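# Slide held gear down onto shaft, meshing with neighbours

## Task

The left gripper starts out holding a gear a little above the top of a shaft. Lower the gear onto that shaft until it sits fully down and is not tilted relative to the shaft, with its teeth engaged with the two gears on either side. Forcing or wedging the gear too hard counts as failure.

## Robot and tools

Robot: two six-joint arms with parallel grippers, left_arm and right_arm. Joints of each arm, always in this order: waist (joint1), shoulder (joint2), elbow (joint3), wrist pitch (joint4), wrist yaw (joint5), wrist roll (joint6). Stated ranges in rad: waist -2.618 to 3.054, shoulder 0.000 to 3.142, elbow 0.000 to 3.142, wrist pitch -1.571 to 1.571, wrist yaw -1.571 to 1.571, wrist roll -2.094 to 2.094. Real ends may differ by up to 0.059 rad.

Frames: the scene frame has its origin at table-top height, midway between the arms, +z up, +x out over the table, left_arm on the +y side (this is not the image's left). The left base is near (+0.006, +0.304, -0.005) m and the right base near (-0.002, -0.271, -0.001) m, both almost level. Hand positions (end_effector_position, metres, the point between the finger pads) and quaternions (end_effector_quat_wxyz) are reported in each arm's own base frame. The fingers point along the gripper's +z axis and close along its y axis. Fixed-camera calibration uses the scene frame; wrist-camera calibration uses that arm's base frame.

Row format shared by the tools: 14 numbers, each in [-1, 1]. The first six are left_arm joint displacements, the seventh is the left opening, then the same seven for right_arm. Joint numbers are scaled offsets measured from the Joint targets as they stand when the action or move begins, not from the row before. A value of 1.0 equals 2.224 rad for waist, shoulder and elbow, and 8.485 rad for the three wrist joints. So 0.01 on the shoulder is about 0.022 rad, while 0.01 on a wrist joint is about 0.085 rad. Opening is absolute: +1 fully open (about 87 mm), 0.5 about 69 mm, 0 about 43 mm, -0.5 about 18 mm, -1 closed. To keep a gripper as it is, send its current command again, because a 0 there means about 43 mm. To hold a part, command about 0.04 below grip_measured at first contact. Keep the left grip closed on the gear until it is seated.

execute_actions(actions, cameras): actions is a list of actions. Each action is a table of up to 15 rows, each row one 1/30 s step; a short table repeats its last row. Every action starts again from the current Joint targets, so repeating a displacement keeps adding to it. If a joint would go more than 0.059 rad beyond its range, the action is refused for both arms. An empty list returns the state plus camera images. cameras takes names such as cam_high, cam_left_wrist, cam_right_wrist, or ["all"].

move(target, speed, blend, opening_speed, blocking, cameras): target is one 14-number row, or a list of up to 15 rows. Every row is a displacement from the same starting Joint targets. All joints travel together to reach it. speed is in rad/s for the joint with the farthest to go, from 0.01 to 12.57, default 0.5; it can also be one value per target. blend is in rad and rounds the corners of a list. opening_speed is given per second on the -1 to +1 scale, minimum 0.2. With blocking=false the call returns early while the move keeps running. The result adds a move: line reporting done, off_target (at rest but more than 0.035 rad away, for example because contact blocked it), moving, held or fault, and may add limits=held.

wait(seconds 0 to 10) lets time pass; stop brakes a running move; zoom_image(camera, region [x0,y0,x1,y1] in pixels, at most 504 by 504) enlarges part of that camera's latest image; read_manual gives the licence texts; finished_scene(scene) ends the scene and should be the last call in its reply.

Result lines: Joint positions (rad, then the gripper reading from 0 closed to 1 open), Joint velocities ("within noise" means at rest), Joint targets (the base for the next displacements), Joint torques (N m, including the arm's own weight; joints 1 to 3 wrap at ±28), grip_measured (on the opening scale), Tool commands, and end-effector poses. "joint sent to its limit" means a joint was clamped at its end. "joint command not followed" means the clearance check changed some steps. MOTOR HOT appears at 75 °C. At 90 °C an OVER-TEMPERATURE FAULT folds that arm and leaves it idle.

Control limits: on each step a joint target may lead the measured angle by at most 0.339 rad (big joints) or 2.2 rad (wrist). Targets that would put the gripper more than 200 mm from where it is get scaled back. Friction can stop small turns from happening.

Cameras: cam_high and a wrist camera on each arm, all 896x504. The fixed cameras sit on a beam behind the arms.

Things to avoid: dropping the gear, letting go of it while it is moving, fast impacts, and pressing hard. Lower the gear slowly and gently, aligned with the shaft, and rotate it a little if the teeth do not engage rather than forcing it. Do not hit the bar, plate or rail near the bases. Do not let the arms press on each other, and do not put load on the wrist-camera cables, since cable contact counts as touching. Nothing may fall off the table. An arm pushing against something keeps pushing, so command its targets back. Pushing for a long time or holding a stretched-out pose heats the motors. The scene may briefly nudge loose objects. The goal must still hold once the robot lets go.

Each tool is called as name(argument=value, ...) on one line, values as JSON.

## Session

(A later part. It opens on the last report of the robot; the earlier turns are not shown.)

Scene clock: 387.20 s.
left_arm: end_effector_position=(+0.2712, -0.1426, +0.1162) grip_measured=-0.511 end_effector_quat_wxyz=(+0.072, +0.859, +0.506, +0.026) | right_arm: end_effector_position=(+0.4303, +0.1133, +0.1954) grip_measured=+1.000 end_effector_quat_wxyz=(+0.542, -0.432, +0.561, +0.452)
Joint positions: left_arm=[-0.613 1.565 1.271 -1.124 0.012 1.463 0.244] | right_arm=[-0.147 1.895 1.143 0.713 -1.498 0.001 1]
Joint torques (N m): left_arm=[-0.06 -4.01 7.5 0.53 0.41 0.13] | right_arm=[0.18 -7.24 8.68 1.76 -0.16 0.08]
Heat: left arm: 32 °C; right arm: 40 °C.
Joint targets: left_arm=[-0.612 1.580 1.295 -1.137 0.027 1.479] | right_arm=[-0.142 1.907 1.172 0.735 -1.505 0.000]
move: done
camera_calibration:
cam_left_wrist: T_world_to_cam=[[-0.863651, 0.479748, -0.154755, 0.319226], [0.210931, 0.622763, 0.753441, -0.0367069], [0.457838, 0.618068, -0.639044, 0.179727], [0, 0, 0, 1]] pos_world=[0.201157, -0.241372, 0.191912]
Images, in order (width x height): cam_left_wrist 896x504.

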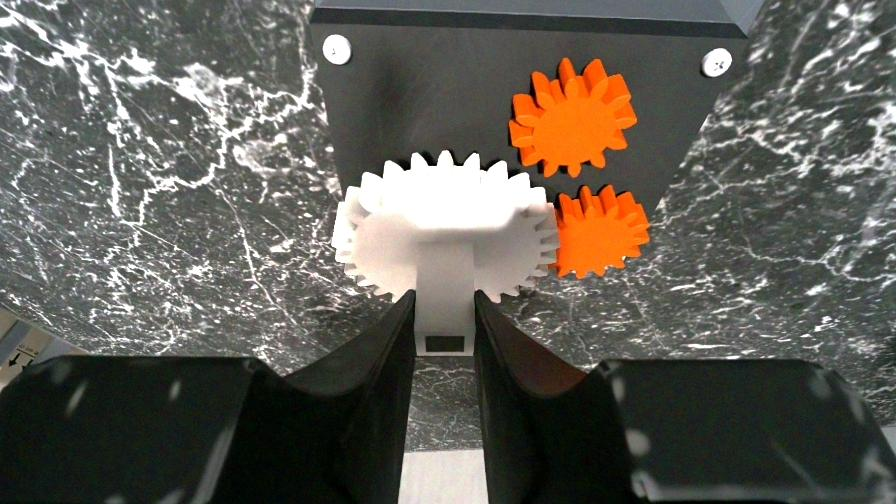

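move(target=[0,-0.0256,0,-0.0022,-0.0053,0,-1,0,0,0,0,0,0,1], speed=0.15, cameras=["cam_left_wrist","cam_right_wrist"])

zoom_image(camera="cam_left_wrist", region=[290, 10, 390, 190])

zoom_image(camera="cam_left_wrist", region=[610, 20, 750, 260])

zoom_image(camera="cam_right_wrist", region=[120, 90, 300, 230])

Scene clock: 417.47 s.
left_arm: end_effector_position=(+0.2702, -0.1386, +0.1188) grip_measured=-0.511 end_effector_quat_wxyz=(+0.067, +0.859, +0.507, +0.032) | right_arm: end_effector_position=(+0.4303, +0.1133, +0.1954) grip_measured=+1.000 end_effector_quat_wxyz=(+0.542, -0.432, +0.561, +0.452)
Joint positions: left_arm=[-0.613 1.557 1.271 -1.137 -0.004 1.463 0.244] | right_arm=[-0.147 1.895 1.143 0.713 -1.498 0.001 1]
Joint torques (N m): left_arm=[-0.1 -7.87 7.54 0.47 -0.01 0.14] | right_arm=[0.18 -7.23 8.68 1.76 -0.16 0.08]
Heat: left arm: 36 °C; right arm: 40 °C.
Joint targets: left_arm=[-0.612 1.523 1.295 -1.156 -0.018 1.479] | right_arm=[-0.142 1.907 1.172 0.735 -1.505 0.000]
move: done
camera_calibration:
cam_left_wrist: T_world_to_cam=[[-0.863927, 0.479955, -0.152558, 0.316589], [0.205281, 0.612218, 0.763576, -0.0420356], [0.459881, 0.628357, -0.627438, 0.178878], [0, 0, 0, 1]] pos_world=[0.199876, -0.238613, 0.19263]
cam_right_wrist: T_world_to_cam=[[0.976399, -0.213581, -0.0320776, -0.391671], [-0.183145, -0.740067, -0.647115, 0.309266], [0.114472, 0.637717, -0.761717, 0.172303], [0, 0, 0, 1]] pos_world=[0.419344, 0.0353433, 0.318813]
Images, in order (width x height): cam_left_wrist 896x504, cam_right_wrist 896x504.

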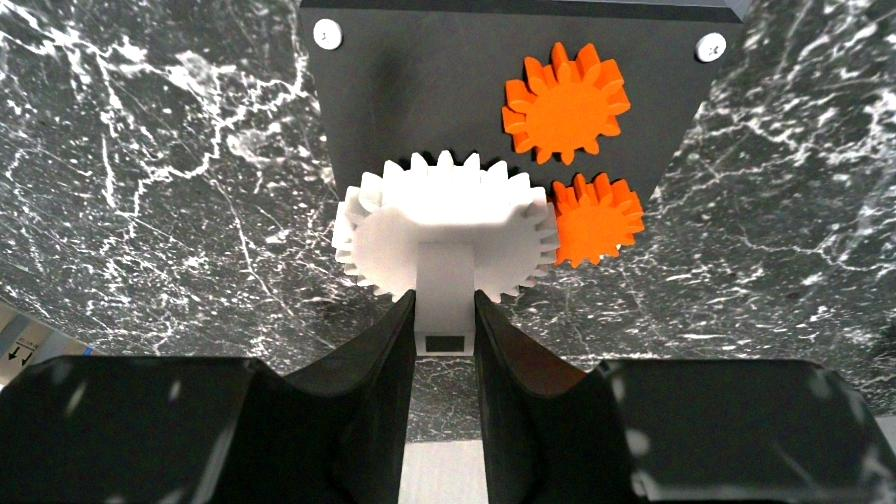

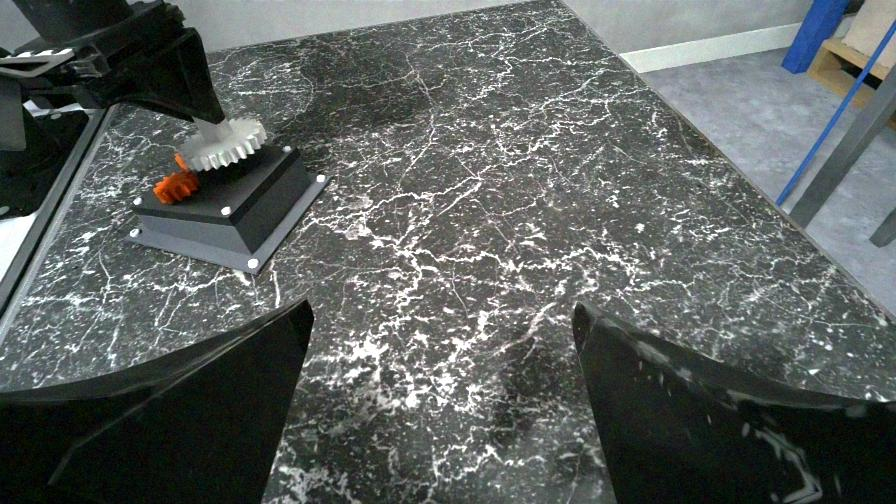

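Scaled by 2.800 from the camera's 896x504 image, which has a finer 1280x720 frame.

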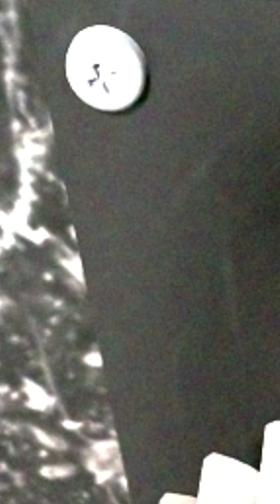

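Scaled by 2.100 from the camera's 896x504 image, which has a finer 1280x720 frame.

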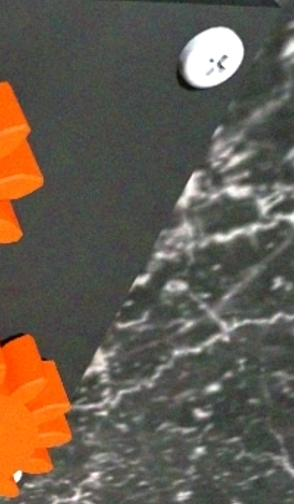

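Scaled by 2.800 from the camera's 896x504 image, which has a finer 1280x720 frame.

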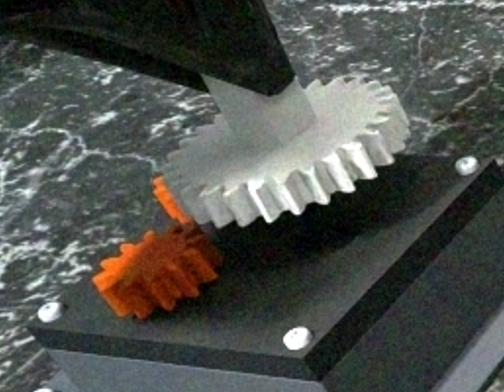

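move(target=[0,0,-0.0246,0.0054,0,0,-1,0,0,0,0,0,0,1], speed=0.06)

Scene clock: 430.00 s.
left_arm: end_effector_position=(+0.2687, -0.1373, +0.1149) grip_measured=-0.511 end_effector_quat_wxyz=(+0.065, +0.859, +0.507, +0.032) | right_arm: end_effector_position=(+0.4303, +0.1133, +0.1954) grip_measured=+1.000 end_effector_quat_wxyz=(+0.542, -0.432, +0.561, +0.452)
Joint positions: left_arm=[-0.613 1.553 1.252 -1.125 -0.005 1.463 0.244] | right_arm=[-0.147 1.895 1.143 0.713 -1.498 0.001 1]
Joint torques (N m): left_arm=[-0.16 -7.47 4.57 0.8 0.05 0.16] | right_arm=[0.18 -7.23 8.68 1.76 -0.16 0.08]
Heat: left arm: 36 °C; right arm: 40 °C.
Joint targets: left_arm=[-0.612 1.523 1.241 -1.110 -0.018 1.479] | right_arm=[-0.142 1.907 1.172 0.735 -1.505 0.000]
move: done

move(target=[[0,0,-0.0063,0.0014,0,0,-1,0,0,0,0,0,0,1],[0,0.018,-0.0063,0.0014,0,0,-1,0,0,0,0,0,0,1]], speed=0.04)

Scene clock: 438.87 s.
left_arm: end_effector_position=(+0.2688, -0.1371, +0.1147) grip_measured=-0.511 end_effector_quat_wxyz=(+0.069, +0.859, +0.507, +0.034) | right_arm: end_effector_position=(+0.4303, +0.1133, +0.1954) grip_measured=+1.000 end_effector_quat_wxyz=(+0.542, -0.432, +0.561, +0.452)
Joint positions: left_arm=[-0.613 1.545 1.243 -1.115 -0.006 1.463 0.244] | right_arm=[-0.147 1.895 1.143 0.713 -1.498 0.001 1]
Joint torques (N m): left_arm=[-0.03 -3.74 4.34 0.82 0.03 0.14] | right_arm=[0.18 -7.23 8.68 1.77 -0.16 0.09]
Heat: left arm: 35 °C; right arm: 40 °C.
Joint targets: left_arm=[-0.612 1.562 1.227 -1.098 -0.018 1.479] | right_arm=[-0.142 1.907 1.172 0.735 -1.505 0.000]
move: done

move(target=[[0,0.013,0,0,0,0,-1,0,0,0,0,0,0,1],[-0.009,0.013,0,0,0,0,-1,0,0,0,0,0,0,1]], speed=0.03)

Scene clock: 445.63 s.
left_arm: end_effector_position=(+0.2687, -0.1378, +0.1141) grip_measured=-0.511 end_effector_quat_wxyz=(+0.062, +0.862, +0.501, +0.042) | right_arm: end_effector_position=(+0.4303, +0.1133, +0.1954) grip_measured=+1.000 end_effector_quat_wxyz=(+0.542, -0.432, +0.561, +0.452)
Joint positions: left_arm=[-0.627 1.55 1.243 -1.115 -0.027 1.463 0.244] | right_arm=[-0.147 1.895 1.143 0.713 -1.498 0.001 1]
Joint torques (N m): left_arm=[-0.59 -1.95 4.26 0.79 0.29 0.13] | right_arm=[0.18 -7.23 8.69 1.76 -0.16 0.08]
Heat: left arm: 35 °C; right arm: 40 °C.
Joint targets: left_arm=[-0.632 1.592 1.227 -1.098 -0.018 1.479] | right_arm=[-0.142 1.907 1.172 0.735 -1.505 0.000]
move: off_target (left_arm); left_arm: the shoulder is farthest, 0.040 rad from its target

move(target=[[0.0085,-0.006,0,0,0,0,-1,0,0,0,0,0,0,1],[0.0085,-0.006,-0.012,0.0028,0,0,-1,0,0,0,0,0,0,1]], speed=0.04, cameras=["cam_left_wrist","cam_right_wrist"])

zoom_image(camera="cam_right_wrist", region=[120, 90, 300, 230])

Scene clock: 454.13 s.
left_arm: end_effector_position=(+0.2684, -0.1375, +0.1135) grip_measured=-0.511 end_effector_quat_wxyz=(+0.061, +0.862, +0.501, +0.042) | right_arm: end_effector_position=(+0.4303, +0.1133, +0.1954) grip_measured=+1.000 end_effector_quat_wxyz=(+0.542, -0.432, +0.561, +0.452)
Joint positions: left_arm=[-0.627 1.55 1.24 -1.114 -0.027 1.463 0.244] | right_arm=[-0.147 1.895 1.143 0.713 -1.498 0.001 1]
Joint torques (N m): left_arm=[1.09 -2.92 2.32 1.01 0.29 0.12] | right_arm=[0.18 -7.23 8.68 1.77 -0.16 0.08]
Heat: left arm: 35 °C; right arm: 40 °C.
Joint targets: left_arm=[-0.613 1.578 1.200 -1.075 -0.018 1.479] | right_arm=[-0.142 1.907 1.172 0.735 -1.505 0.000]
move: off_target (left_arm); left_arm: the elbow is farthest, 0.040 rad from its target
camera_calibration:
cam_left_wrist: T_world_to_cam=[[-0.856762, 0.492594, -0.152677, 0.313595], [0.203111, 0.594429, 0.778075, -0.0418238], [0.474031, 0.635614, -0.609335, 0.170742], [0, 0, 0, 1]] pos_world=[0.196234, -0.23814, 0.18446]
cam_right_wrist: T_world_to_cam=[[0.976399, -0.213581, -0.0320776, -0.391671], [-0.183145, -0.740067, -0.647115, 0.309266], [0.114472, 0.637717, -0.761717, 0.172303], [0, 0, 0, 1]] pos_world=[0.419344, 0.0353433, 0.318813]
Images, in order (width x height): cam_left_wrist 896x504, cam_right_wrist 896x504.

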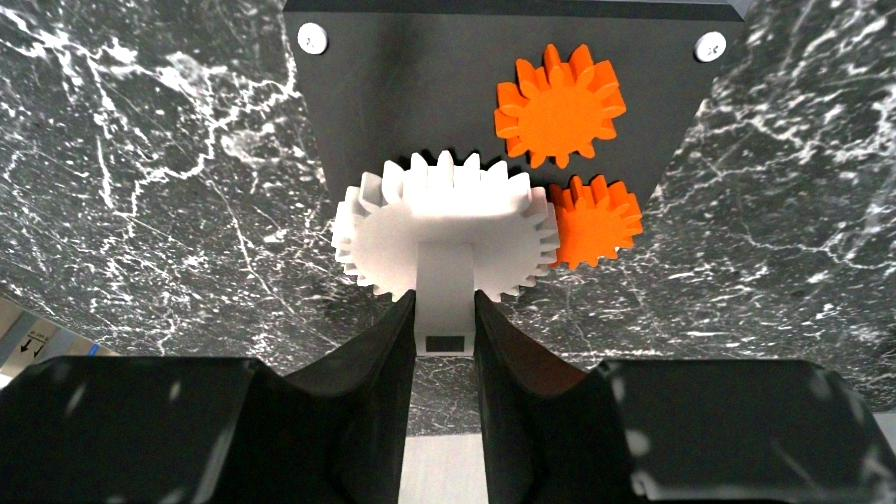

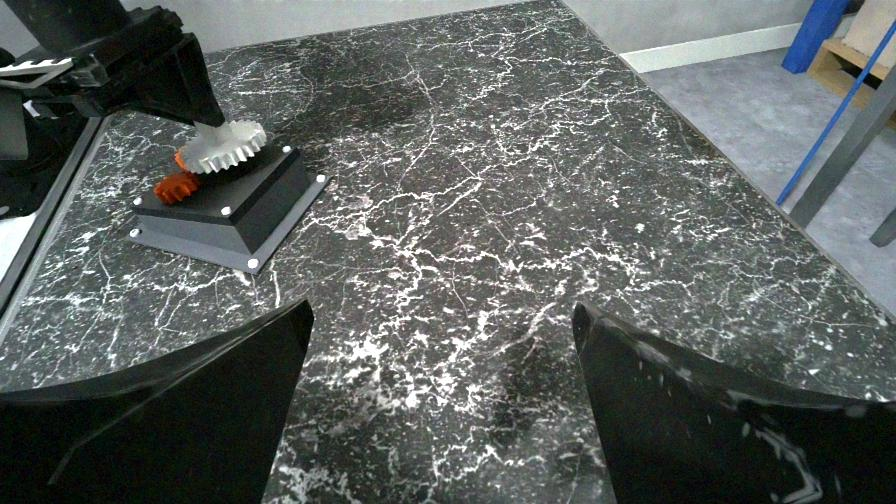

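Scaled by 2.800 from the camera's 896x504 image, which has a finer 1280x720 frame.

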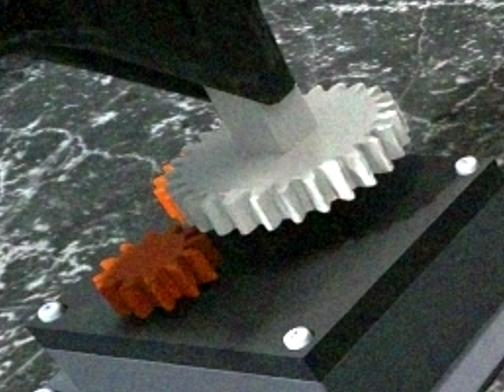

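move(target=[[0,0,0.017,-0.0035,0,0,-1,0,0,0,0,0,0,1],[0,0.0085,0.017,-0.0035,0,0,-1,0,0,0,0,0,0,1],[-0.013,0.0085,0.017,-0.0035,0,0,-1,0,0,0,0,0,0,1]], speed=0.04)

Scene clock: 469.57 s.
left_arm: end_effector_position=(+0.2685, -0.1383, +0.1141) grip_measured=-0.511 end_effector_quat_wxyz=(+0.057, +0.864, +0.498, +0.046) | right_arm: end_effector_position=(+0.4303, +0.1133, +0.1954) grip_measured=+1.000 end_effector_quat_wxyz=(+0.542, -0.432, +0.561, +0.452)
Joint positions: left_arm=[-0.636 1.555 1.246 -1.119 -0.039 1.463 0.244] | right_arm=[-0.147 1.895 1.143 0.713 -1.498 0.001 1]
Joint torques (N m): left_arm=[-0.73 -1.76 4.92 0.8 0.39 0.16] | right_arm=[0.18 -7.23 8.68 1.76 -0.16 0.08]
Heat: left arm: 33 °C; right arm: 41 °C.
Joint targets: left_arm=[-0.642 1.597 1.238 -1.104 -0.018 1.479] | right_arm=[-0.142 1.907 1.172 0.735 -1.505 0.000]
move: off_target (left_arm); left_arm: the shoulder is farthest, 0.042 rad from its target

move(target=[[0,0,0.012,-0.001,0,0,-1,0,0,0,0,0,0,1],[0,0,0,0,0,0,-1,0,0,0,0,0,0,1],[0.0166,0,0,0,0,0,-1,0,0,0,0,0,0,1]], speed=0.04)

Scene clock: 478.07 s.
left_arm: end_effector_position=(+0.2703, -0.1363, +0.1143) grip_measured=-0.511 end_effector_quat_wxyz=(+0.056, +0.861, +0.504, +0.041) | right_arm: end_effector_position=(+0.4303, +0.1133, +0.1954) grip_measured=+1.000 end_effector_quat_wxyz=(+0.542, -0.432, +0.561, +0.452)
Joint positions: left_arm=[-0.622 1.565 1.258 -1.129 -0.03 1.463 0.244] | right_arm=[-0.147 1.895 1.143 0.713 -1.498 0.001 1]
Joint torques (N m): left_arm=[1.32 -2.63 3.95 0.85 0.32 0.12] | right_arm=[0.18 -7.23 8.68 1.77 -0.17 0.08]
Heat: left arm: 33 °C; right arm: 41 °C.
Joint targets: left_arm=[-0.605 1.597 1.238 -1.104 -0.018 1.479] | right_arm=[-0.142 1.907 1.172 0.735 -1.505 0.000]
move: done

wait(seconds=0, cameras=["cam_left_wrist","cam_right_wrist"])

zoom_image(camera="cam_right_wrist", region=[120, 90, 300, 230])

zoom_image(camera="cam_left_wrist", region=[300, 200, 600, 440])

Scene clock: 514.90 s.
left_arm: end_effector_position=(+0.2703, -0.1363, +0.1143) grip_measured=-0.511 end_effector_quat_wxyz=(+0.056, +0.861, +0.504, +0.041) | right_arm: end_effector_position=(+0.4303, +0.1133, +0.1954) grip_measured=+1.000 end_effector_quat_wxyz=(+0.542, -0.432, +0.561, +0.452)
Joint positions: left_arm=[-0.622 1.565 1.258 -1.129 -0.03 1.463 0.244] | right_arm=[-0.147 1.895 1.143 0.713 -1.498 0.001 1]
Joint torques (N m): left_arm=[1.33 -2.71 3.82 0.88 0.32 0.11] | right_arm=[0.18 -7.23 8.68 1.77 -0.16 0.08]
Heat: left arm: 32 °C; right arm: 41 °C.
Joint targets: left_arm=[-0.605 1.597 1.238 -1.104 -0.018 1.479] | right_arm=[-0.142 1.907 1.172 0.735 -1.505 0.000]
Tool commands: left_gripper/opening=-1.0 right_gripper/opening=+1.0
camera_calibration:
cam_left_wrist: T_world_to_cam=[[-0.860651, 0.488962, -0.142109, 0.314086], [0.205318, 0.588635, 0.781891, -0.0453482], [0.465966, 0.643758, -0.607002, 0.172609], [0, 0, 0, 1]] pos_world=[0.199199, -0.238001, 0.184866]
cam_right_wrist: T_world_to_cam=[[0.976399, -0.213581, -0.0320776, -0.391671], [-0.183145, -0.740067, -0.647115, 0.309266], [0.114472, 0.637717, -0.761717, 0.172303], [0, 0, 0, 1]] pos_world=[0.419344, 0.0353433, 0.318813]
Images, in order (width x height): cam_left_wrist 896x504, cam_right_wrist 896x504.

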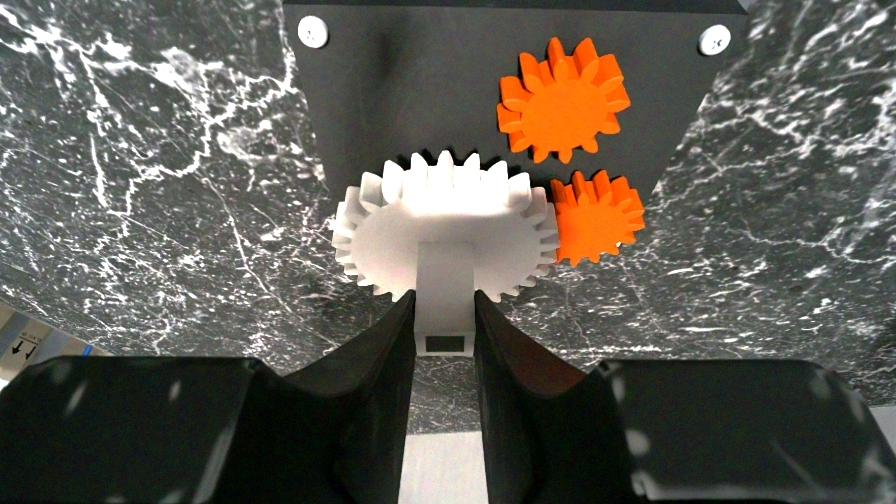

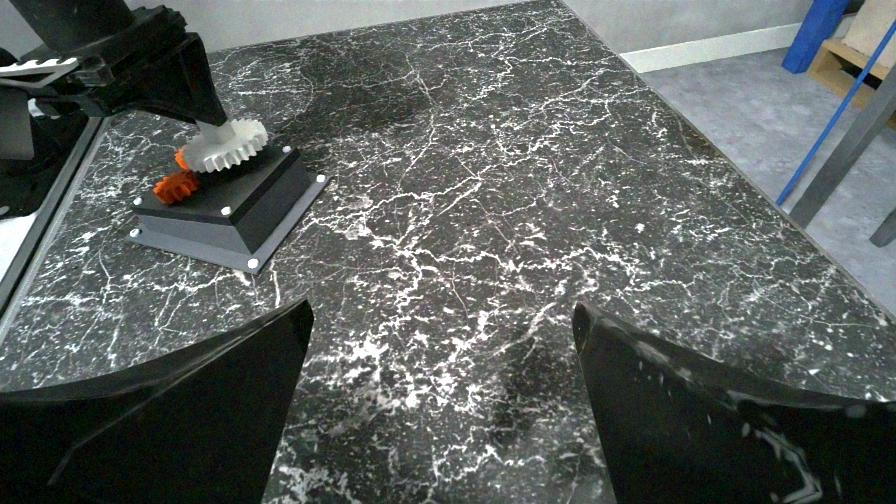

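Scaled by 2.800 from the camera's 896x504 image, which has a finer 1280x720 frame.

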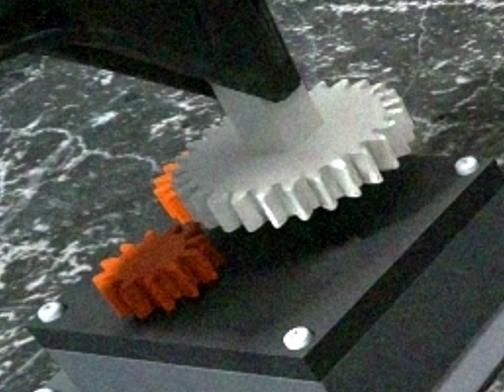

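Scaled by 1.680 from the camera's 896x504 image, which has a finer 1280x720 frame.

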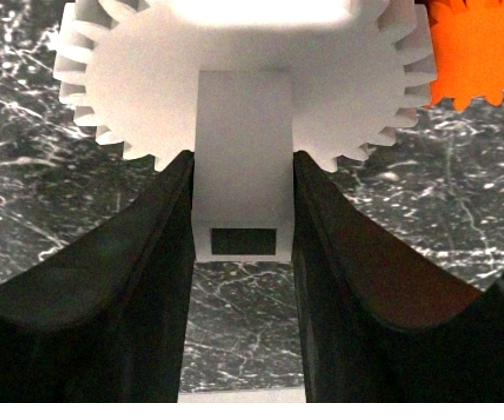

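move(target=[[0.001,0,0.018,-0.0015,0.0045,0,-1,0,0,0,0,0,0,1],[-0.001,0,0.018,-0.0015,0.0035,0,-1,0,0,0,0,0,0,1]], speed=0.1)

Scene clock: 526.17 s.
left_arm: end_effector_position=(+0.2715, -0.1371, +0.1147) grip_measured=-0.511 end_effector_quat_wxyz=(+0.060, +0.859, +0.507, +0.035) | right_arm: end_effector_position=(+0.4303, +0.1133, +0.1954) grip_measured=+1.000 end_effector_quat_wxyz=(+0.542, -0.432, +0.561, +0.452)
Joint positions: left_arm=[-0.612 1.569 1.267 -1.131 -0.014 1.463 0.244] | right_arm=[-0.147 1.895 1.143 0.713 -1.498 0.001 1]
Joint torques (N m): left_arm=[0.24 -3.11 6.39 0.75 0.47 0.13] | right_arm=[0.17 -7.23 8.68 1.76 -0.16 0.08]
Heat: left arm: 32 °C; right arm: 41 °C.
Joint targets: left_arm=[-0.608 1.597 1.277 -1.117 0.011 1.479] | right_arm=[-0.142 1.907 1.172 0.735 -1.505 0.000]
move: done

move(target=[[0,-0.0225,0,0.0015,0.0012,0,-1,0,0,0,0,0,0,1],[0,-0.0225,-0.0112,0.0015,0.0012,0,-1,0,0,0,0,0,0,1]], speed=0.08)

Scene clock: 532.93 s.
left_arm: end_effector_position=(+0.2714, -0.1373, +0.1149) grip_measured=-0.511 end_effector_quat_wxyz=(+0.061, +0.859, +0.507, +0.034) | right_arm: end_effector_position=(+0.4303, +0.1133, +0.1954) grip_measured=+1.000 end_effector_quat_wxyz=(+0.542, -0.432, +0.561, +0.452)
Joint positions: left_arm=[-0.612 1.568 1.267 -1.131 -0.012 1.463 0.244] | right_arm=[-0.147 1.895 1.143 0.713 -1.498 0.001 1]
Joint torques (N m): left_arm=[0.31 -6.97 4.48 0.89 0.6 0.17] | right_arm=[0.18 -7.23 8.68 1.77 -0.16 0.08]
Heat: left arm: 33 °C; right arm: 41 °C.
Joint targets: left_arm=[-0.608 1.547 1.253 -1.104 0.021 1.479] | right_arm=[-0.142 1.907 1.172 0.735 -1.505 0.000]
move: done

move(target=[[0,-0.0067,0,0.0007,0.0006,0,-1,0,0,0,0,0,0,1],[0,-0.0067,-0.0031,0.0007,0.0006,0,-1,0,0,0,0,0,0,1]], speed=0.08)

Scene clock: 537.60 s.
left_arm: end_effector_position=(+0.2721, -0.1421, +0.1160) grip_measured=-0.511 end_effector_quat_wxyz=(+0.076, +0.858, +0.506, +0.030) | right_arm: end_effector_position=(+0.4303, +0.1133, +0.1954) grip_measured=+1.000 end_effector_quat_wxyz=(+0.542, -0.432, +0.561, +0.452)
Joint positions: left_arm=[-0.612 1.557 1.261 -1.111 0.008 1.463 0.244] | right_arm=[-0.147 1.895 1.143 0.713 -1.498 0.001 1]
Joint torques (N m): left_arm=[0.32 -7.21 4.37 0.79 0.44 0.14] | right_arm=[0.18 -7.23 8.68 1.76 -0.16 0.08]
Heat: left arm: 33 °C; right arm: 41 °C.
Joint targets: left_arm=[-0.608 1.532 1.246 -1.098 0.027 1.479] | right_arm=[-0.142 1.907 1.172 0.735 -1.505 0.000]
move: done

move(target=[0.006,-0.0013,0.0005,-0.0047,0.0,0,-1,0,0,0,0,0,0,1], speed=0.08)

Scene clock: 545.90 s.
left_arm: end_effector_position=(+0.2712, -0.1404, +0.1156) grip_measured=-0.511 end_effector_quat_wxyz=(+0.075, +0.857, +0.509, +0.026) | right_arm: end_effector_position=(+0.4303, +0.1133, +0.1954) grip_measured=+1.000 end_effector_quat_wxyz=(+0.542, -0.432, +0.561, +0.452)
Joint positions: left_arm=[-0.605 1.557 1.261 -1.118 0.015 1.463 0.244] | right_arm=[-0.147 1.895 1.143 0.713 -1.498 0.001 1]
Joint torques (N m): left_arm=[0.8 -7.3 4.46 0.43 0.33 0.13] | right_arm=[0.18 -7.23 8.68 1.76 -0.16 0.08]
Heat: left arm: 33 °C; right arm: 41 °C.
Joint targets: left_arm=[-0.594 1.529 1.247 -1.138 0.027 1.479] | right_arm=[-0.142 1.907 1.172 0.735 -1.505 0.000]
move: done

move(target=[[0,-0.001,-0.0075,-0.0003,0.0,0,-1,0,0,0,0,0,0,1],[0.006,-0.001,-0.0075,-0.0003,0.0,0,-1,0,0,0,0,0,0,1],[-0.015,-0.001,-0.0075,-0.0003,0.0,0,-1,0,0,0,0,0,0,1]], speed=0.05)

Scene clock: 553.73 s.
left_arm: end_effector_position=(+0.2667, -0.1423, +0.1112) grip_measured=-0.511 end_effector_quat_wxyz=(+0.070, +0.861, +0.503, +0.022) | right_arm: end_effector_position=(+0.4303, +0.1133, +0.1954) grip_measured=+1.000 end_effector_quat_wxyz=(+0.542, -0.432, +0.561, +0.452)
Joint positions: left_arm=[-0.617 1.557 1.245 -1.114 0.018 1.467 0.244] | right_arm=[-0.147 1.895 1.143 0.713 -1.498 0.001 1]
Joint torques (N m): left_arm=[-1.13 -7.45 4.36 0.37 0.32 0.1] | right_arm=[0.18 -7.23 8.69 1.77 -0.16 0.08]
Heat: left arm: 32 °C; right arm: 41 °C.
Joint targets: left_arm=[-0.628 1.527 1.230 -1.141 0.026 1.479] | right_arm=[-0.142 1.907 1.172 0.735 -1.505 0.000]
move: done

wait(seconds=0, cameras=["cam_left_wrist","cam_right_wrist"])

zoom_image(camera="cam_right_wrist", region=[120, 90, 300, 230])

Scene clock: 557.87 s.
left_arm: end_effector_position=(+0.2667, -0.1423, +0.1112) grip_measured=-0.511 end_effector_quat_wxyz=(+0.070, +0.861, +0.503, +0.022) | right_arm: end_effector_position=(+0.4303, +0.1133, +0.1954) grip_measured=+1.000 end_effector_quat_wxyz=(+0.542, -0.432, +0.561, +0.452)
Joint positions: left_arm=[-0.617 1.557 1.245 -1.114 0.018 1.467 0.244] | right_arm=[-0.147 1.895 1.143 0.713 -1.498 0.001 1]
Joint torques (N m): left_arm=[-1.11 -7.62 4.34 0.4 0.32 0.08] | right_arm=[0.18 -7.23 8.68 1.77 -0.16 0.08]
Heat: left arm: 32 °C; right arm: 41 °C.
Joint targets: left_arm=[-0.628 1.527 1.230 -1.141 0.026 1.479] | right_arm=[-0.142 1.907 1.172 0.735 -1.505 0.000]
Tool commands: left_gripper/opening=-1.0 right_gripper/opening=+1.0
camera_calibration:
cam_left_wrist: T_world_to_cam=[[-0.860734, 0.487353, -0.147052, 0.313897], [0.223614, 0.621486, 0.750834, -0.0354141], [0.457312, 0.613385, -0.643913, 0.178373], [0, 0, 0, 1]] pos_world=[0.196528, -0.240381, 0.187606]
cam_right_wrist: T_world_to_cam=[[0.976399, -0.213581, -0.0320776, -0.391671], [-0.183145, -0.740067, -0.647115, 0.309266], [0.114472, 0.637717, -0.761717, 0.172303], [0, 0, 0, 1]] pos_world=[0.419344, 0.0353433, 0.318813]
Images, in order (width x height): cam_left_wrist 896x504, cam_right_wrist 896x504.

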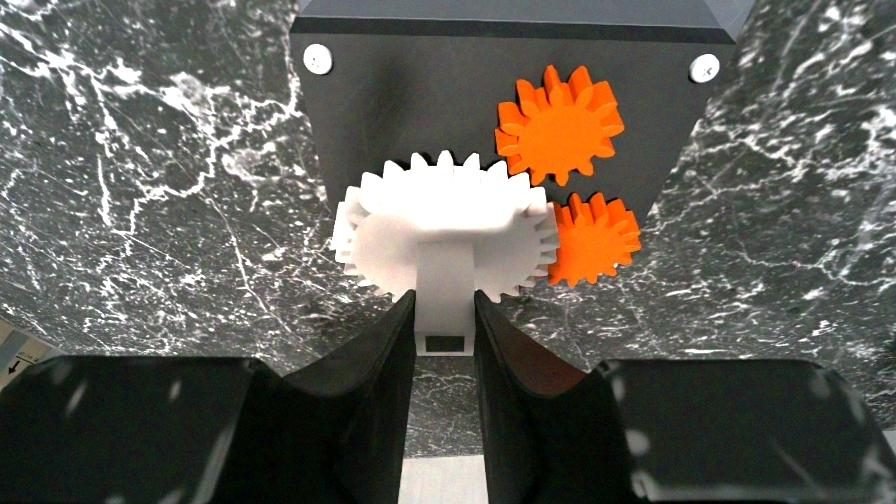

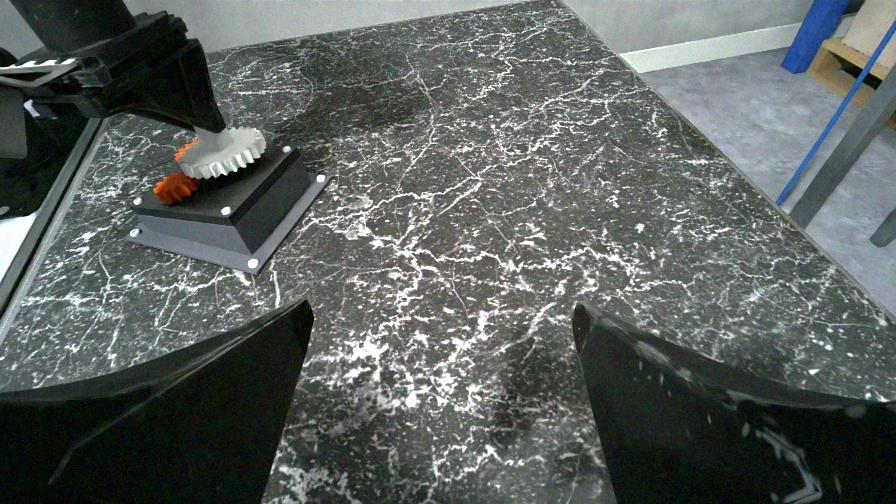

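Scaled by 2.800 from the camera's 896x504 image, which has a finer 1280x720 frame.

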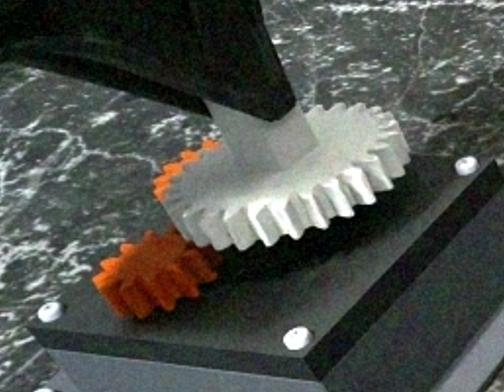

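move(target=[[-0.003,0,0.0,0,-0.0045,0,-1,0,0,0,0,0,0,1],[-0.003,0.001,-0.006,0.0048,-0.0045,0,-1,0,0,0,0,0,0,1]], speed=0.05)

zoom_image(camera="cam_right_wrist", region=[120, 90, 300, 230])

Scene clock: 575.93 s.
left_arm: end_effector_position=(+0.2676, -0.1415, +0.1087) grip_measured=-0.511 end_effector_quat_wxyz=(+0.066, +0.863, +0.499, +0.032) | right_arm: end_effector_position=(+0.4303, +0.1133, +0.1954) grip_measured=+1.000 end_effector_quat_wxyz=(+0.542, -0.432, +0.561, +0.452)
Joint positions: left_arm=[-0.627 1.557 1.231 -1.099 -0.006 1.467 0.244] | right_arm=[-0.147 1.895 1.143 0.713 -1.498 0.001 1]
Joint torques (N m): left_arm=[-0.66 -7.36 4.44 0.64 0.12 0.1] | right_arm=[0.18 -7.23 8.69 1.76 -0.16 0.08]
Heat: left arm: 33 °C; right arm: 42 °C.
Joint targets: left_arm=[-0.634 1.529 1.217 -1.100 -0.011 1.479] | right_arm=[-0.142 1.907 1.172 0.735 -1.505 0.000]
move: done

Scaled by 2.800 from the camera's 896x504 image, which has a finer 1280x720 frame.
This view is cut from an older image: the scene may have changed since it was taken.

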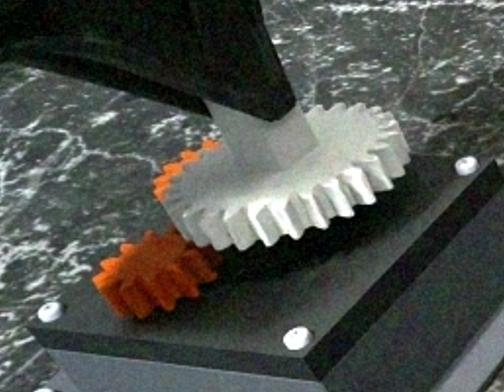

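move(target=[0.001,0.012,-0.0078,0.0022,0.001,0,-1,0,0,0,0,0,0,1], speed=0.04, cameras=["cam_left_wrist","cam_right_wrist"])

zoom_image(camera="cam_right_wrist", region=[120, 90, 300, 230])

Scene clock: 582.70 s.
left_arm: end_effector_position=(+0.2680, -0.1413, +0.1079) grip_measured=-0.511 end_effector_quat_wxyz=(+0.066, +0.863, +0.499, +0.034) | right_arm: end_effector_position=(+0.4303, +0.1133, +0.1954) grip_measured=+1.000 end_effector_quat_wxyz=(+0.542, -0.432, +0.561, +0.452)
Joint positions: left_arm=[-0.627 1.557 1.228 -1.094 -0.008 1.467 0.244] | right_arm=[-0.147 1.895 1.143 0.713 -1.498 0.001 1]
Joint torques (N m): left_arm=[-0.62 -5.23 3.43 0.75 0.27 0.09] | right_arm=[0.18 -7.23 8.68 1.77 -0.16 0.08]
Heat: left arm: 33 °C; right arm: 42 °C.
Joint targets: left_arm=[-0.632 1.556 1.200 -1.081 -0.003 1.479] | right_arm=[-0.142 1.907 1.172 0.735 -1.505 0.000]
move: done
camera_calibration:
cam_left_wrist: T_world_to_cam=[[-0.855006, 0.495862, -0.151939, 0.314228], [0.214444, 0.604776, 0.766981, -0.0355484], [0.472206, 0.62319, -0.623422, 0.170235], [0, 0, 0, 1]] pos_world=[0.195904, -0.240404, 0.181137]
cam_right_wrist: T_world_to_cam=[[0.976399, -0.213581, -0.0320776, -0.391671], [-0.183145, -0.740067, -0.647115, 0.309266], [0.114472, 0.637717, -0.761717, 0.172303], [0, 0, 0, 1]] pos_world=[0.419344, 0.0353433, 0.318813]
Images, in order (width x height): cam_left_wrist 896x504, cam_right_wrist 896x504.

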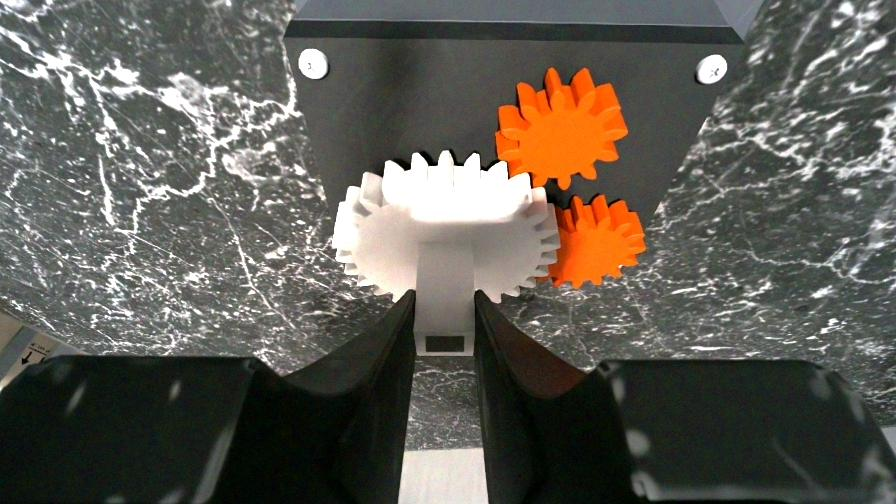

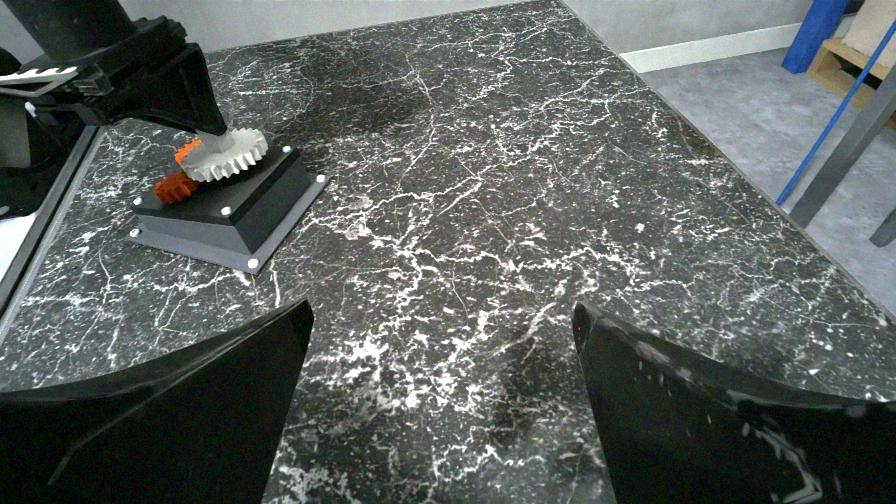

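Scaled by 2.800 from the camera's 896x504 image, which has a finer 1280x720 frame.

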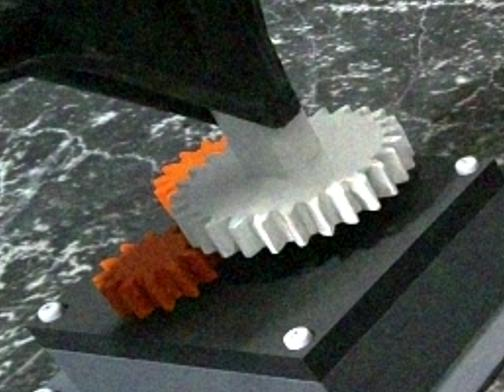

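move(target=[[0,-0.002,-0.002,0,0,0.005,-1,0,0,0,0,0,0,1],[0,0.002,0.002,0,0,-0.007,-1,0,0,0,0,0,0,1],[0,-0.001,0,0,0,0,-1,0,0,0,0,0,0,1]], speed=0.06)

Scene clock: 595.50 s.
left_arm: end_effector_position=(+0.2690, -0.1411, +0.1071) grip_measured=-0.511 end_effector_quat_wxyz=(+0.067, +0.862, +0.502, +0.036) | right_arm: end_effector_position=(+0.4303, +0.1133, +0.1954) grip_measured=+1.000 end_effector_quat_wxyz=(+0.542, -0.432, +0.561, +0.452)
Joint positions: left_arm=[-0.627 1.557 1.223 -1.085 -0.012 1.461 0.244] | right_arm=[-0.147 1.895 1.143 0.713 -1.498 0.001 1]
Joint torques (N m): left_arm=[-0.68 -5.45 3.71 0.67 0.31 0.16] | right_arm=[0.18 -7.24 8.69 1.76 -0.16 0.08]
Heat: left arm: 33 °C; right arm: 42 °C.
Joint targets: left_arm=[-0.632 1.554 1.200 -1.081 -0.003 1.479] | right_arm=[-0.142 1.907 1.172 0.735 -1.505 0.000]
move: done

move(target=[[0,0,-0.0045,0.0004,0,0.005,-1,0,0,0,0,0,0,1],[0,0,-0.0045,0.0007,0,-0.006,-1,0,0,0,0,0,0,1],[0,0,-0.0045,0.001,0,0,-1,0,0,0,0,0,0,1]], speed=0.08)

Scene clock: 603.03 s.
left_arm: end_effector_position=(+0.2693, -0.1406, +0.1061) grip_measured=-0.511 end_effector_quat_wxyz=(+0.066, +0.862, +0.501, +0.038) | right_arm: end_effector_position=(+0.4303, +0.1133, +0.1954) grip_measured=+1.000 end_effector_quat_wxyz=(+0.542, -0.432, +0.561, +0.452)
Joint positions: left_arm=[-0.627 1.557 1.218 -1.081 -0.016 1.464 0.244] | right_arm=[-0.147 1.895 1.143 0.713 -1.498 0.001 1]
Joint torques (N m): left_arm=[-0.55 -5.35 3.32 0.75 0.32 0.14] | right_arm=[0.18 -7.23 8.68 1.76 -0.16 0.08]
Heat: left arm: 33 °C; right arm: 42 °C.
Joint targets: left_arm=[-0.632 1.554 1.190 -1.073 -0.003 1.479] | right_arm=[-0.142 1.907 1.172 0.735 -1.505 0.000]
move: done

move(target=[[0.010,0,0,0.0,0.0005,0,-1,0,0,0,0,0,0,1],[0.010,0,-0.003,0.0004,0.0005,0.005,-1,0,0,0,0,0,0,1],[0.010,0,-0.003,0.0004,0.0005,-0.005,-1,0,0,0,0,0,0,1],[0.010,0,-0.003,0.0004,0.0005,0,-1,0,0,0,0,0,0,1]], speed=0.08)

Scene clock: 611.43 s.
left_arm: end_effector_position=(+0.2700, -0.1399, +0.1051) grip_measured=-0.511 end_effector_quat_wxyz=(+0.068, +0.862, +0.501, +0.036) | right_arm: end_effector_position=(+0.4303, +0.1133, +0.1954) grip_measured=+1.000 end_effector_quat_wxyz=(+0.542, -0.432, +0.561, +0.452)
Joint positions: left_arm=[-0.621 1.556 1.214 -1.075 -0.011 1.468 0.244] | right_arm=[-0.147 1.895 1.143 0.713 -1.498 0.001 1]
Joint torques (N m): left_arm=[0.92 -5.34 3.17 0.73 0.31 0.08] | right_arm=[0.2 -7.23 8.68 1.77 -0.16 0.08]
Heat: left arm: 33 °C; right arm: 42 °C.
Joint targets: left_arm=[-0.610 1.554 1.183 -1.070 0.001 1.479] | right_arm=[-0.142 1.907 1.172 0.735 -1.505 0.000]
move: done

move(target=[[0.002,0.010,0,-0.0005,0.0,0,-1,0,0,0,0,0,0,1],[0.002,0.010,-0.003,0,0.0,0.005,-1,0,0,0,0,0,0,1],[0.002,0.010,-0.003,0,0.0,-0.005,-1,0,0,0,0,0,0,1],[0.002,0.010,-0.003,0,0,0,-1,0,0,0,0,0,0,1]], speed=0.08, cameras=["cam_left_wrist","cam_right_wrist"])

zoom_image(camera="cam_right_wrist", region=[120, 90, 300, 230])

zoom_image(camera="cam_left_wrist", region=[300, 50, 700, 300])

Scene clock: 623.80 s.
left_arm: end_effector_position=(+0.2703, -0.1394, +0.1041) grip_measured=-0.511 end_effector_quat_wxyz=(+0.068, +0.863, +0.500, +0.037) | right_arm: end_effector_position=(+0.4303, +0.1133, +0.1954) grip_measured=+1.000 end_effector_quat_wxyz=(+0.542, -0.432, +0.561, +0.452)
Joint positions: left_arm=[-0.619 1.556 1.21 -1.071 -0.011 1.473 0.245] | right_arm=[-0.147 1.895 1.143 0.713 -1.498 0.001 1]
Joint torques (N m): left_arm=[1.1 -3.59 2.86 0.69 0.32 0.01] | right_arm=[0.18 -7.23 8.68 1.77 -0.16 0.08]
Heat: left arm: 32 °C; right arm: 42 °C.
Joint targets: left_arm=[-0.605 1.576 1.176 -1.070 0.001 1.479] | right_arm=[-0.142 1.907 1.172 0.735 -1.505 0.000]
move: done
camera_calibration:
cam_left_wrist: T_world_to_cam=[[-0.855245, 0.493368, -0.15857, 0.31504], [0.207426, 0.606311, 0.767699, -0.0321452], [0.474901, 0.623679, -0.620882, 0.164614], [0, 0, 0, 1]] pos_world=[0.197929, -0.238607, 0.17684]
cam_right_wrist: T_world_to_cam=[[0.976399, -0.213581, -0.0320776, -0.391671], [-0.183145, -0.740067, -0.647115, 0.309266], [0.114472, 0.637717, -0.761717, 0.172303], [0, 0, 0, 1]] pos_world=[0.419344, 0.0353433, 0.318813]
Images, in order (width x height): cam_left_wrist 896x504, cam_right_wrist 896x504.

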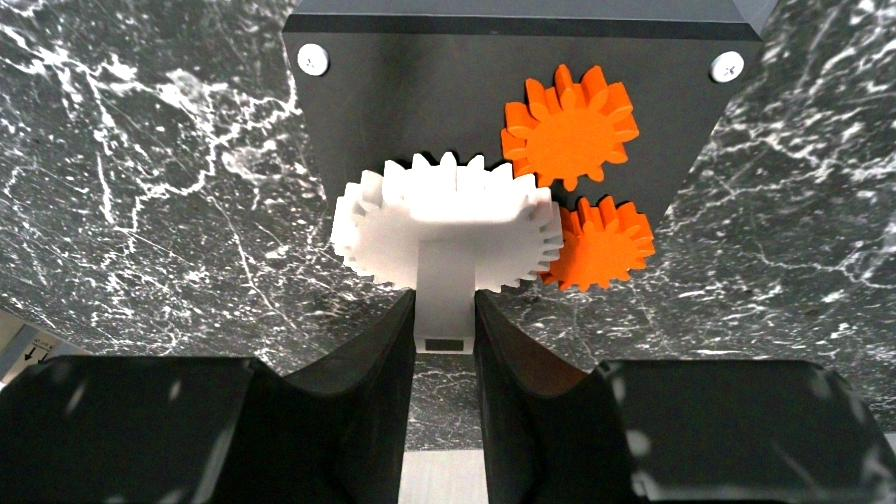

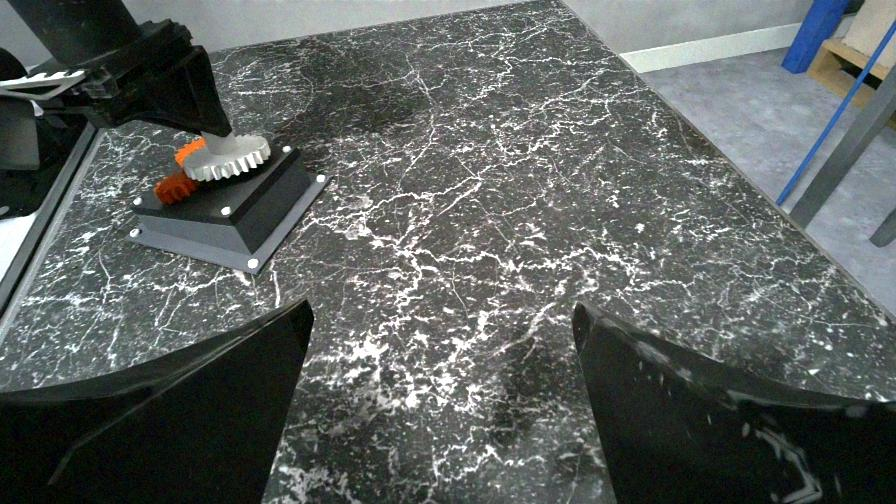

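Scaled by 2.800 from the camera's 896x504 image, which has a finer 1280x720 frame.

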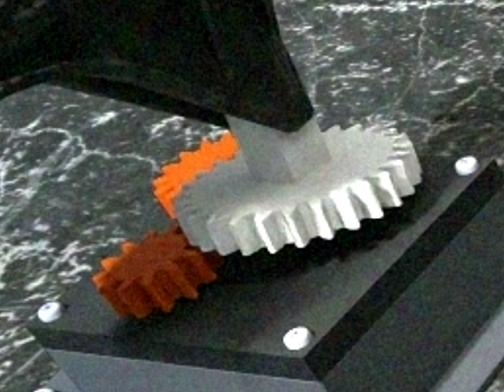

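Scaled by 1.260 from the camera's 896x504 image, which has a finer 1280x720 frame.

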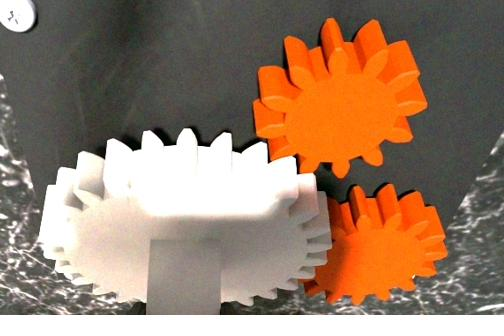

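move(target=[[0.002,0.004,0,-0.003,0.0,0,-1,0,0,0,0,0,0,1],[0.002,0.004,-0.002,-0.002,0.0,0.006,-1,0,0,0,0,0,0,1],[0.002,0.004,-0.002,-0.002,0.0,-0.006,-1,0,0,0,0,0,0,1],[0.002,0.004,-0.002,-0.002,0,0,-1,0,0,0,0,0,0,1]], speed=0.1)

Scene clock: 653.23 s.
left_arm: end_effector_position=(+0.2703, -0.1391, +0.1036) grip_measured=-0.511 end_effector_quat_wxyz=(+0.069, +0.862, +0.502, +0.035) | right_arm: end_effector_position=(+0.4303, +0.1133, +0.1954) grip_measured=+1.000 end_effector_quat_wxyz=(+0.542, -0.432, +0.561, +0.452)
Joint positions: left_arm=[-0.616 1.556 1.209 -1.07 -0.007 1.471 0.245] | right_arm=[-0.147 1.895 1.143 0.713 -1.498 0.001 1]
Joint torques (N m): left_arm=[1.24 -2.95 2.63 0.5 0.29 0.05] | right_arm=[0.2 -7.23 8.68 1.77 -0.16 0.08]
Heat: left arm: 31 °C; right arm: 42 °C.
Joint targets: left_arm=[-0.601 1.585 1.172 -1.086 0.001 1.479] | right_arm=[-0.142 1.907 1.172 0.735 -1.505 0.000]
move: off_target (left_arm); left_arm: the elbow is farthest, 0.037 rad from its target

move(target=[[0.0,-0.004,0.03,-0.001,0.0,0,-1,0,0,0,0,0,0,1],[0.001,0.004,0.03,0.000,0.0012,0,-1,0,0,0,0,0,0,1]], speed=0.08)

Scene clock: 661.23 s.
left_arm: end_effector_position=(+0.2713, -0.1398, +0.1047) grip_measured=-0.511 end_effector_quat_wxyz=(+0.066, +0.861, +0.503, +0.031) | right_arm: end_effector_position=(+0.4303, +0.1133, +0.1954) grip_measured=+1.000 end_effector_quat_wxyz=(+0.542, -0.432, +0.561, +0.452)
Joint positions: left_arm=[-0.613 1.568 1.227 -1.084 -0.002 1.471 0.245] | right_arm=[-0.147 1.895 1.143 0.713 -1.498 0.001 1]
Joint torques (N m): left_arm=[1.25 -3.21 6.5 0.6 0.37 0.03] | right_arm=[0.17 -7.23 8.69 1.77 -0.16 0.08]
Heat: left arm: 31 °C; right arm: 42 °C.
Joint targets: left_arm=[-0.599 1.594 1.239 -1.087 0.011 1.479] | right_arm=[-0.142 1.907 1.172 0.735 -1.505 0.000]
move: done

move(target=[[0.0,0.003,-0.016,0.002,0.0,0,-1,0,0,0,0,0,0,1],[0.0,0.003,-0.022,0.0035,0.0,0,-1,0,0,0,0,0,0,1],[0.0,0.003,-0.028,0.0045,0.0,0.005,-1,0,0,0,0,0,0,1],[0.0,0.003,-0.028,0.0045,0.0,-0.005,-1,0,0,0,0,0,0,1],[0.0,0.003,-0.028,0.0045,0.0,0,-1,0,0,0,0,0,0,1]], speed=0.08)

Scene clock: 670.30 s.
left_arm: end_effector_position=(+0.2712, -0.1397, +0.1030) grip_measured=-0.510 end_effector_quat_wxyz=(+0.065, +0.863, +0.500, +0.031) | right_arm: end_effector_position=(+0.4303, +0.1133, +0.1954) grip_measured=+1.000 end_effector_quat_wxyz=(+0.542, -0.432, +0.561, +0.452)
Joint positions: left_arm=[-0.613 1.569 1.222 -1.08 -0.002 1.479 0.245] | right_arm=[-0.147 1.895 1.143 0.713 -1.498 0.001 1]
Joint torques (N m): left_arm=[1.25 -2.71 2.09 0.95 0.36 -0.04] | right_arm=[0.18 -7.23 8.68 1.76 -0.16 0.08]
Heat: left arm: 32 °C; right arm: 42 °C.
Joint targets: left_arm=[-0.599 1.600 1.176 -1.048 0.011 1.479] | right_arm=[-0.142 1.907 1.172 0.735 -1.505 0.000]
move: off_target (left_arm); left_arm: the elbow is farthest, 0.045 rad from its target


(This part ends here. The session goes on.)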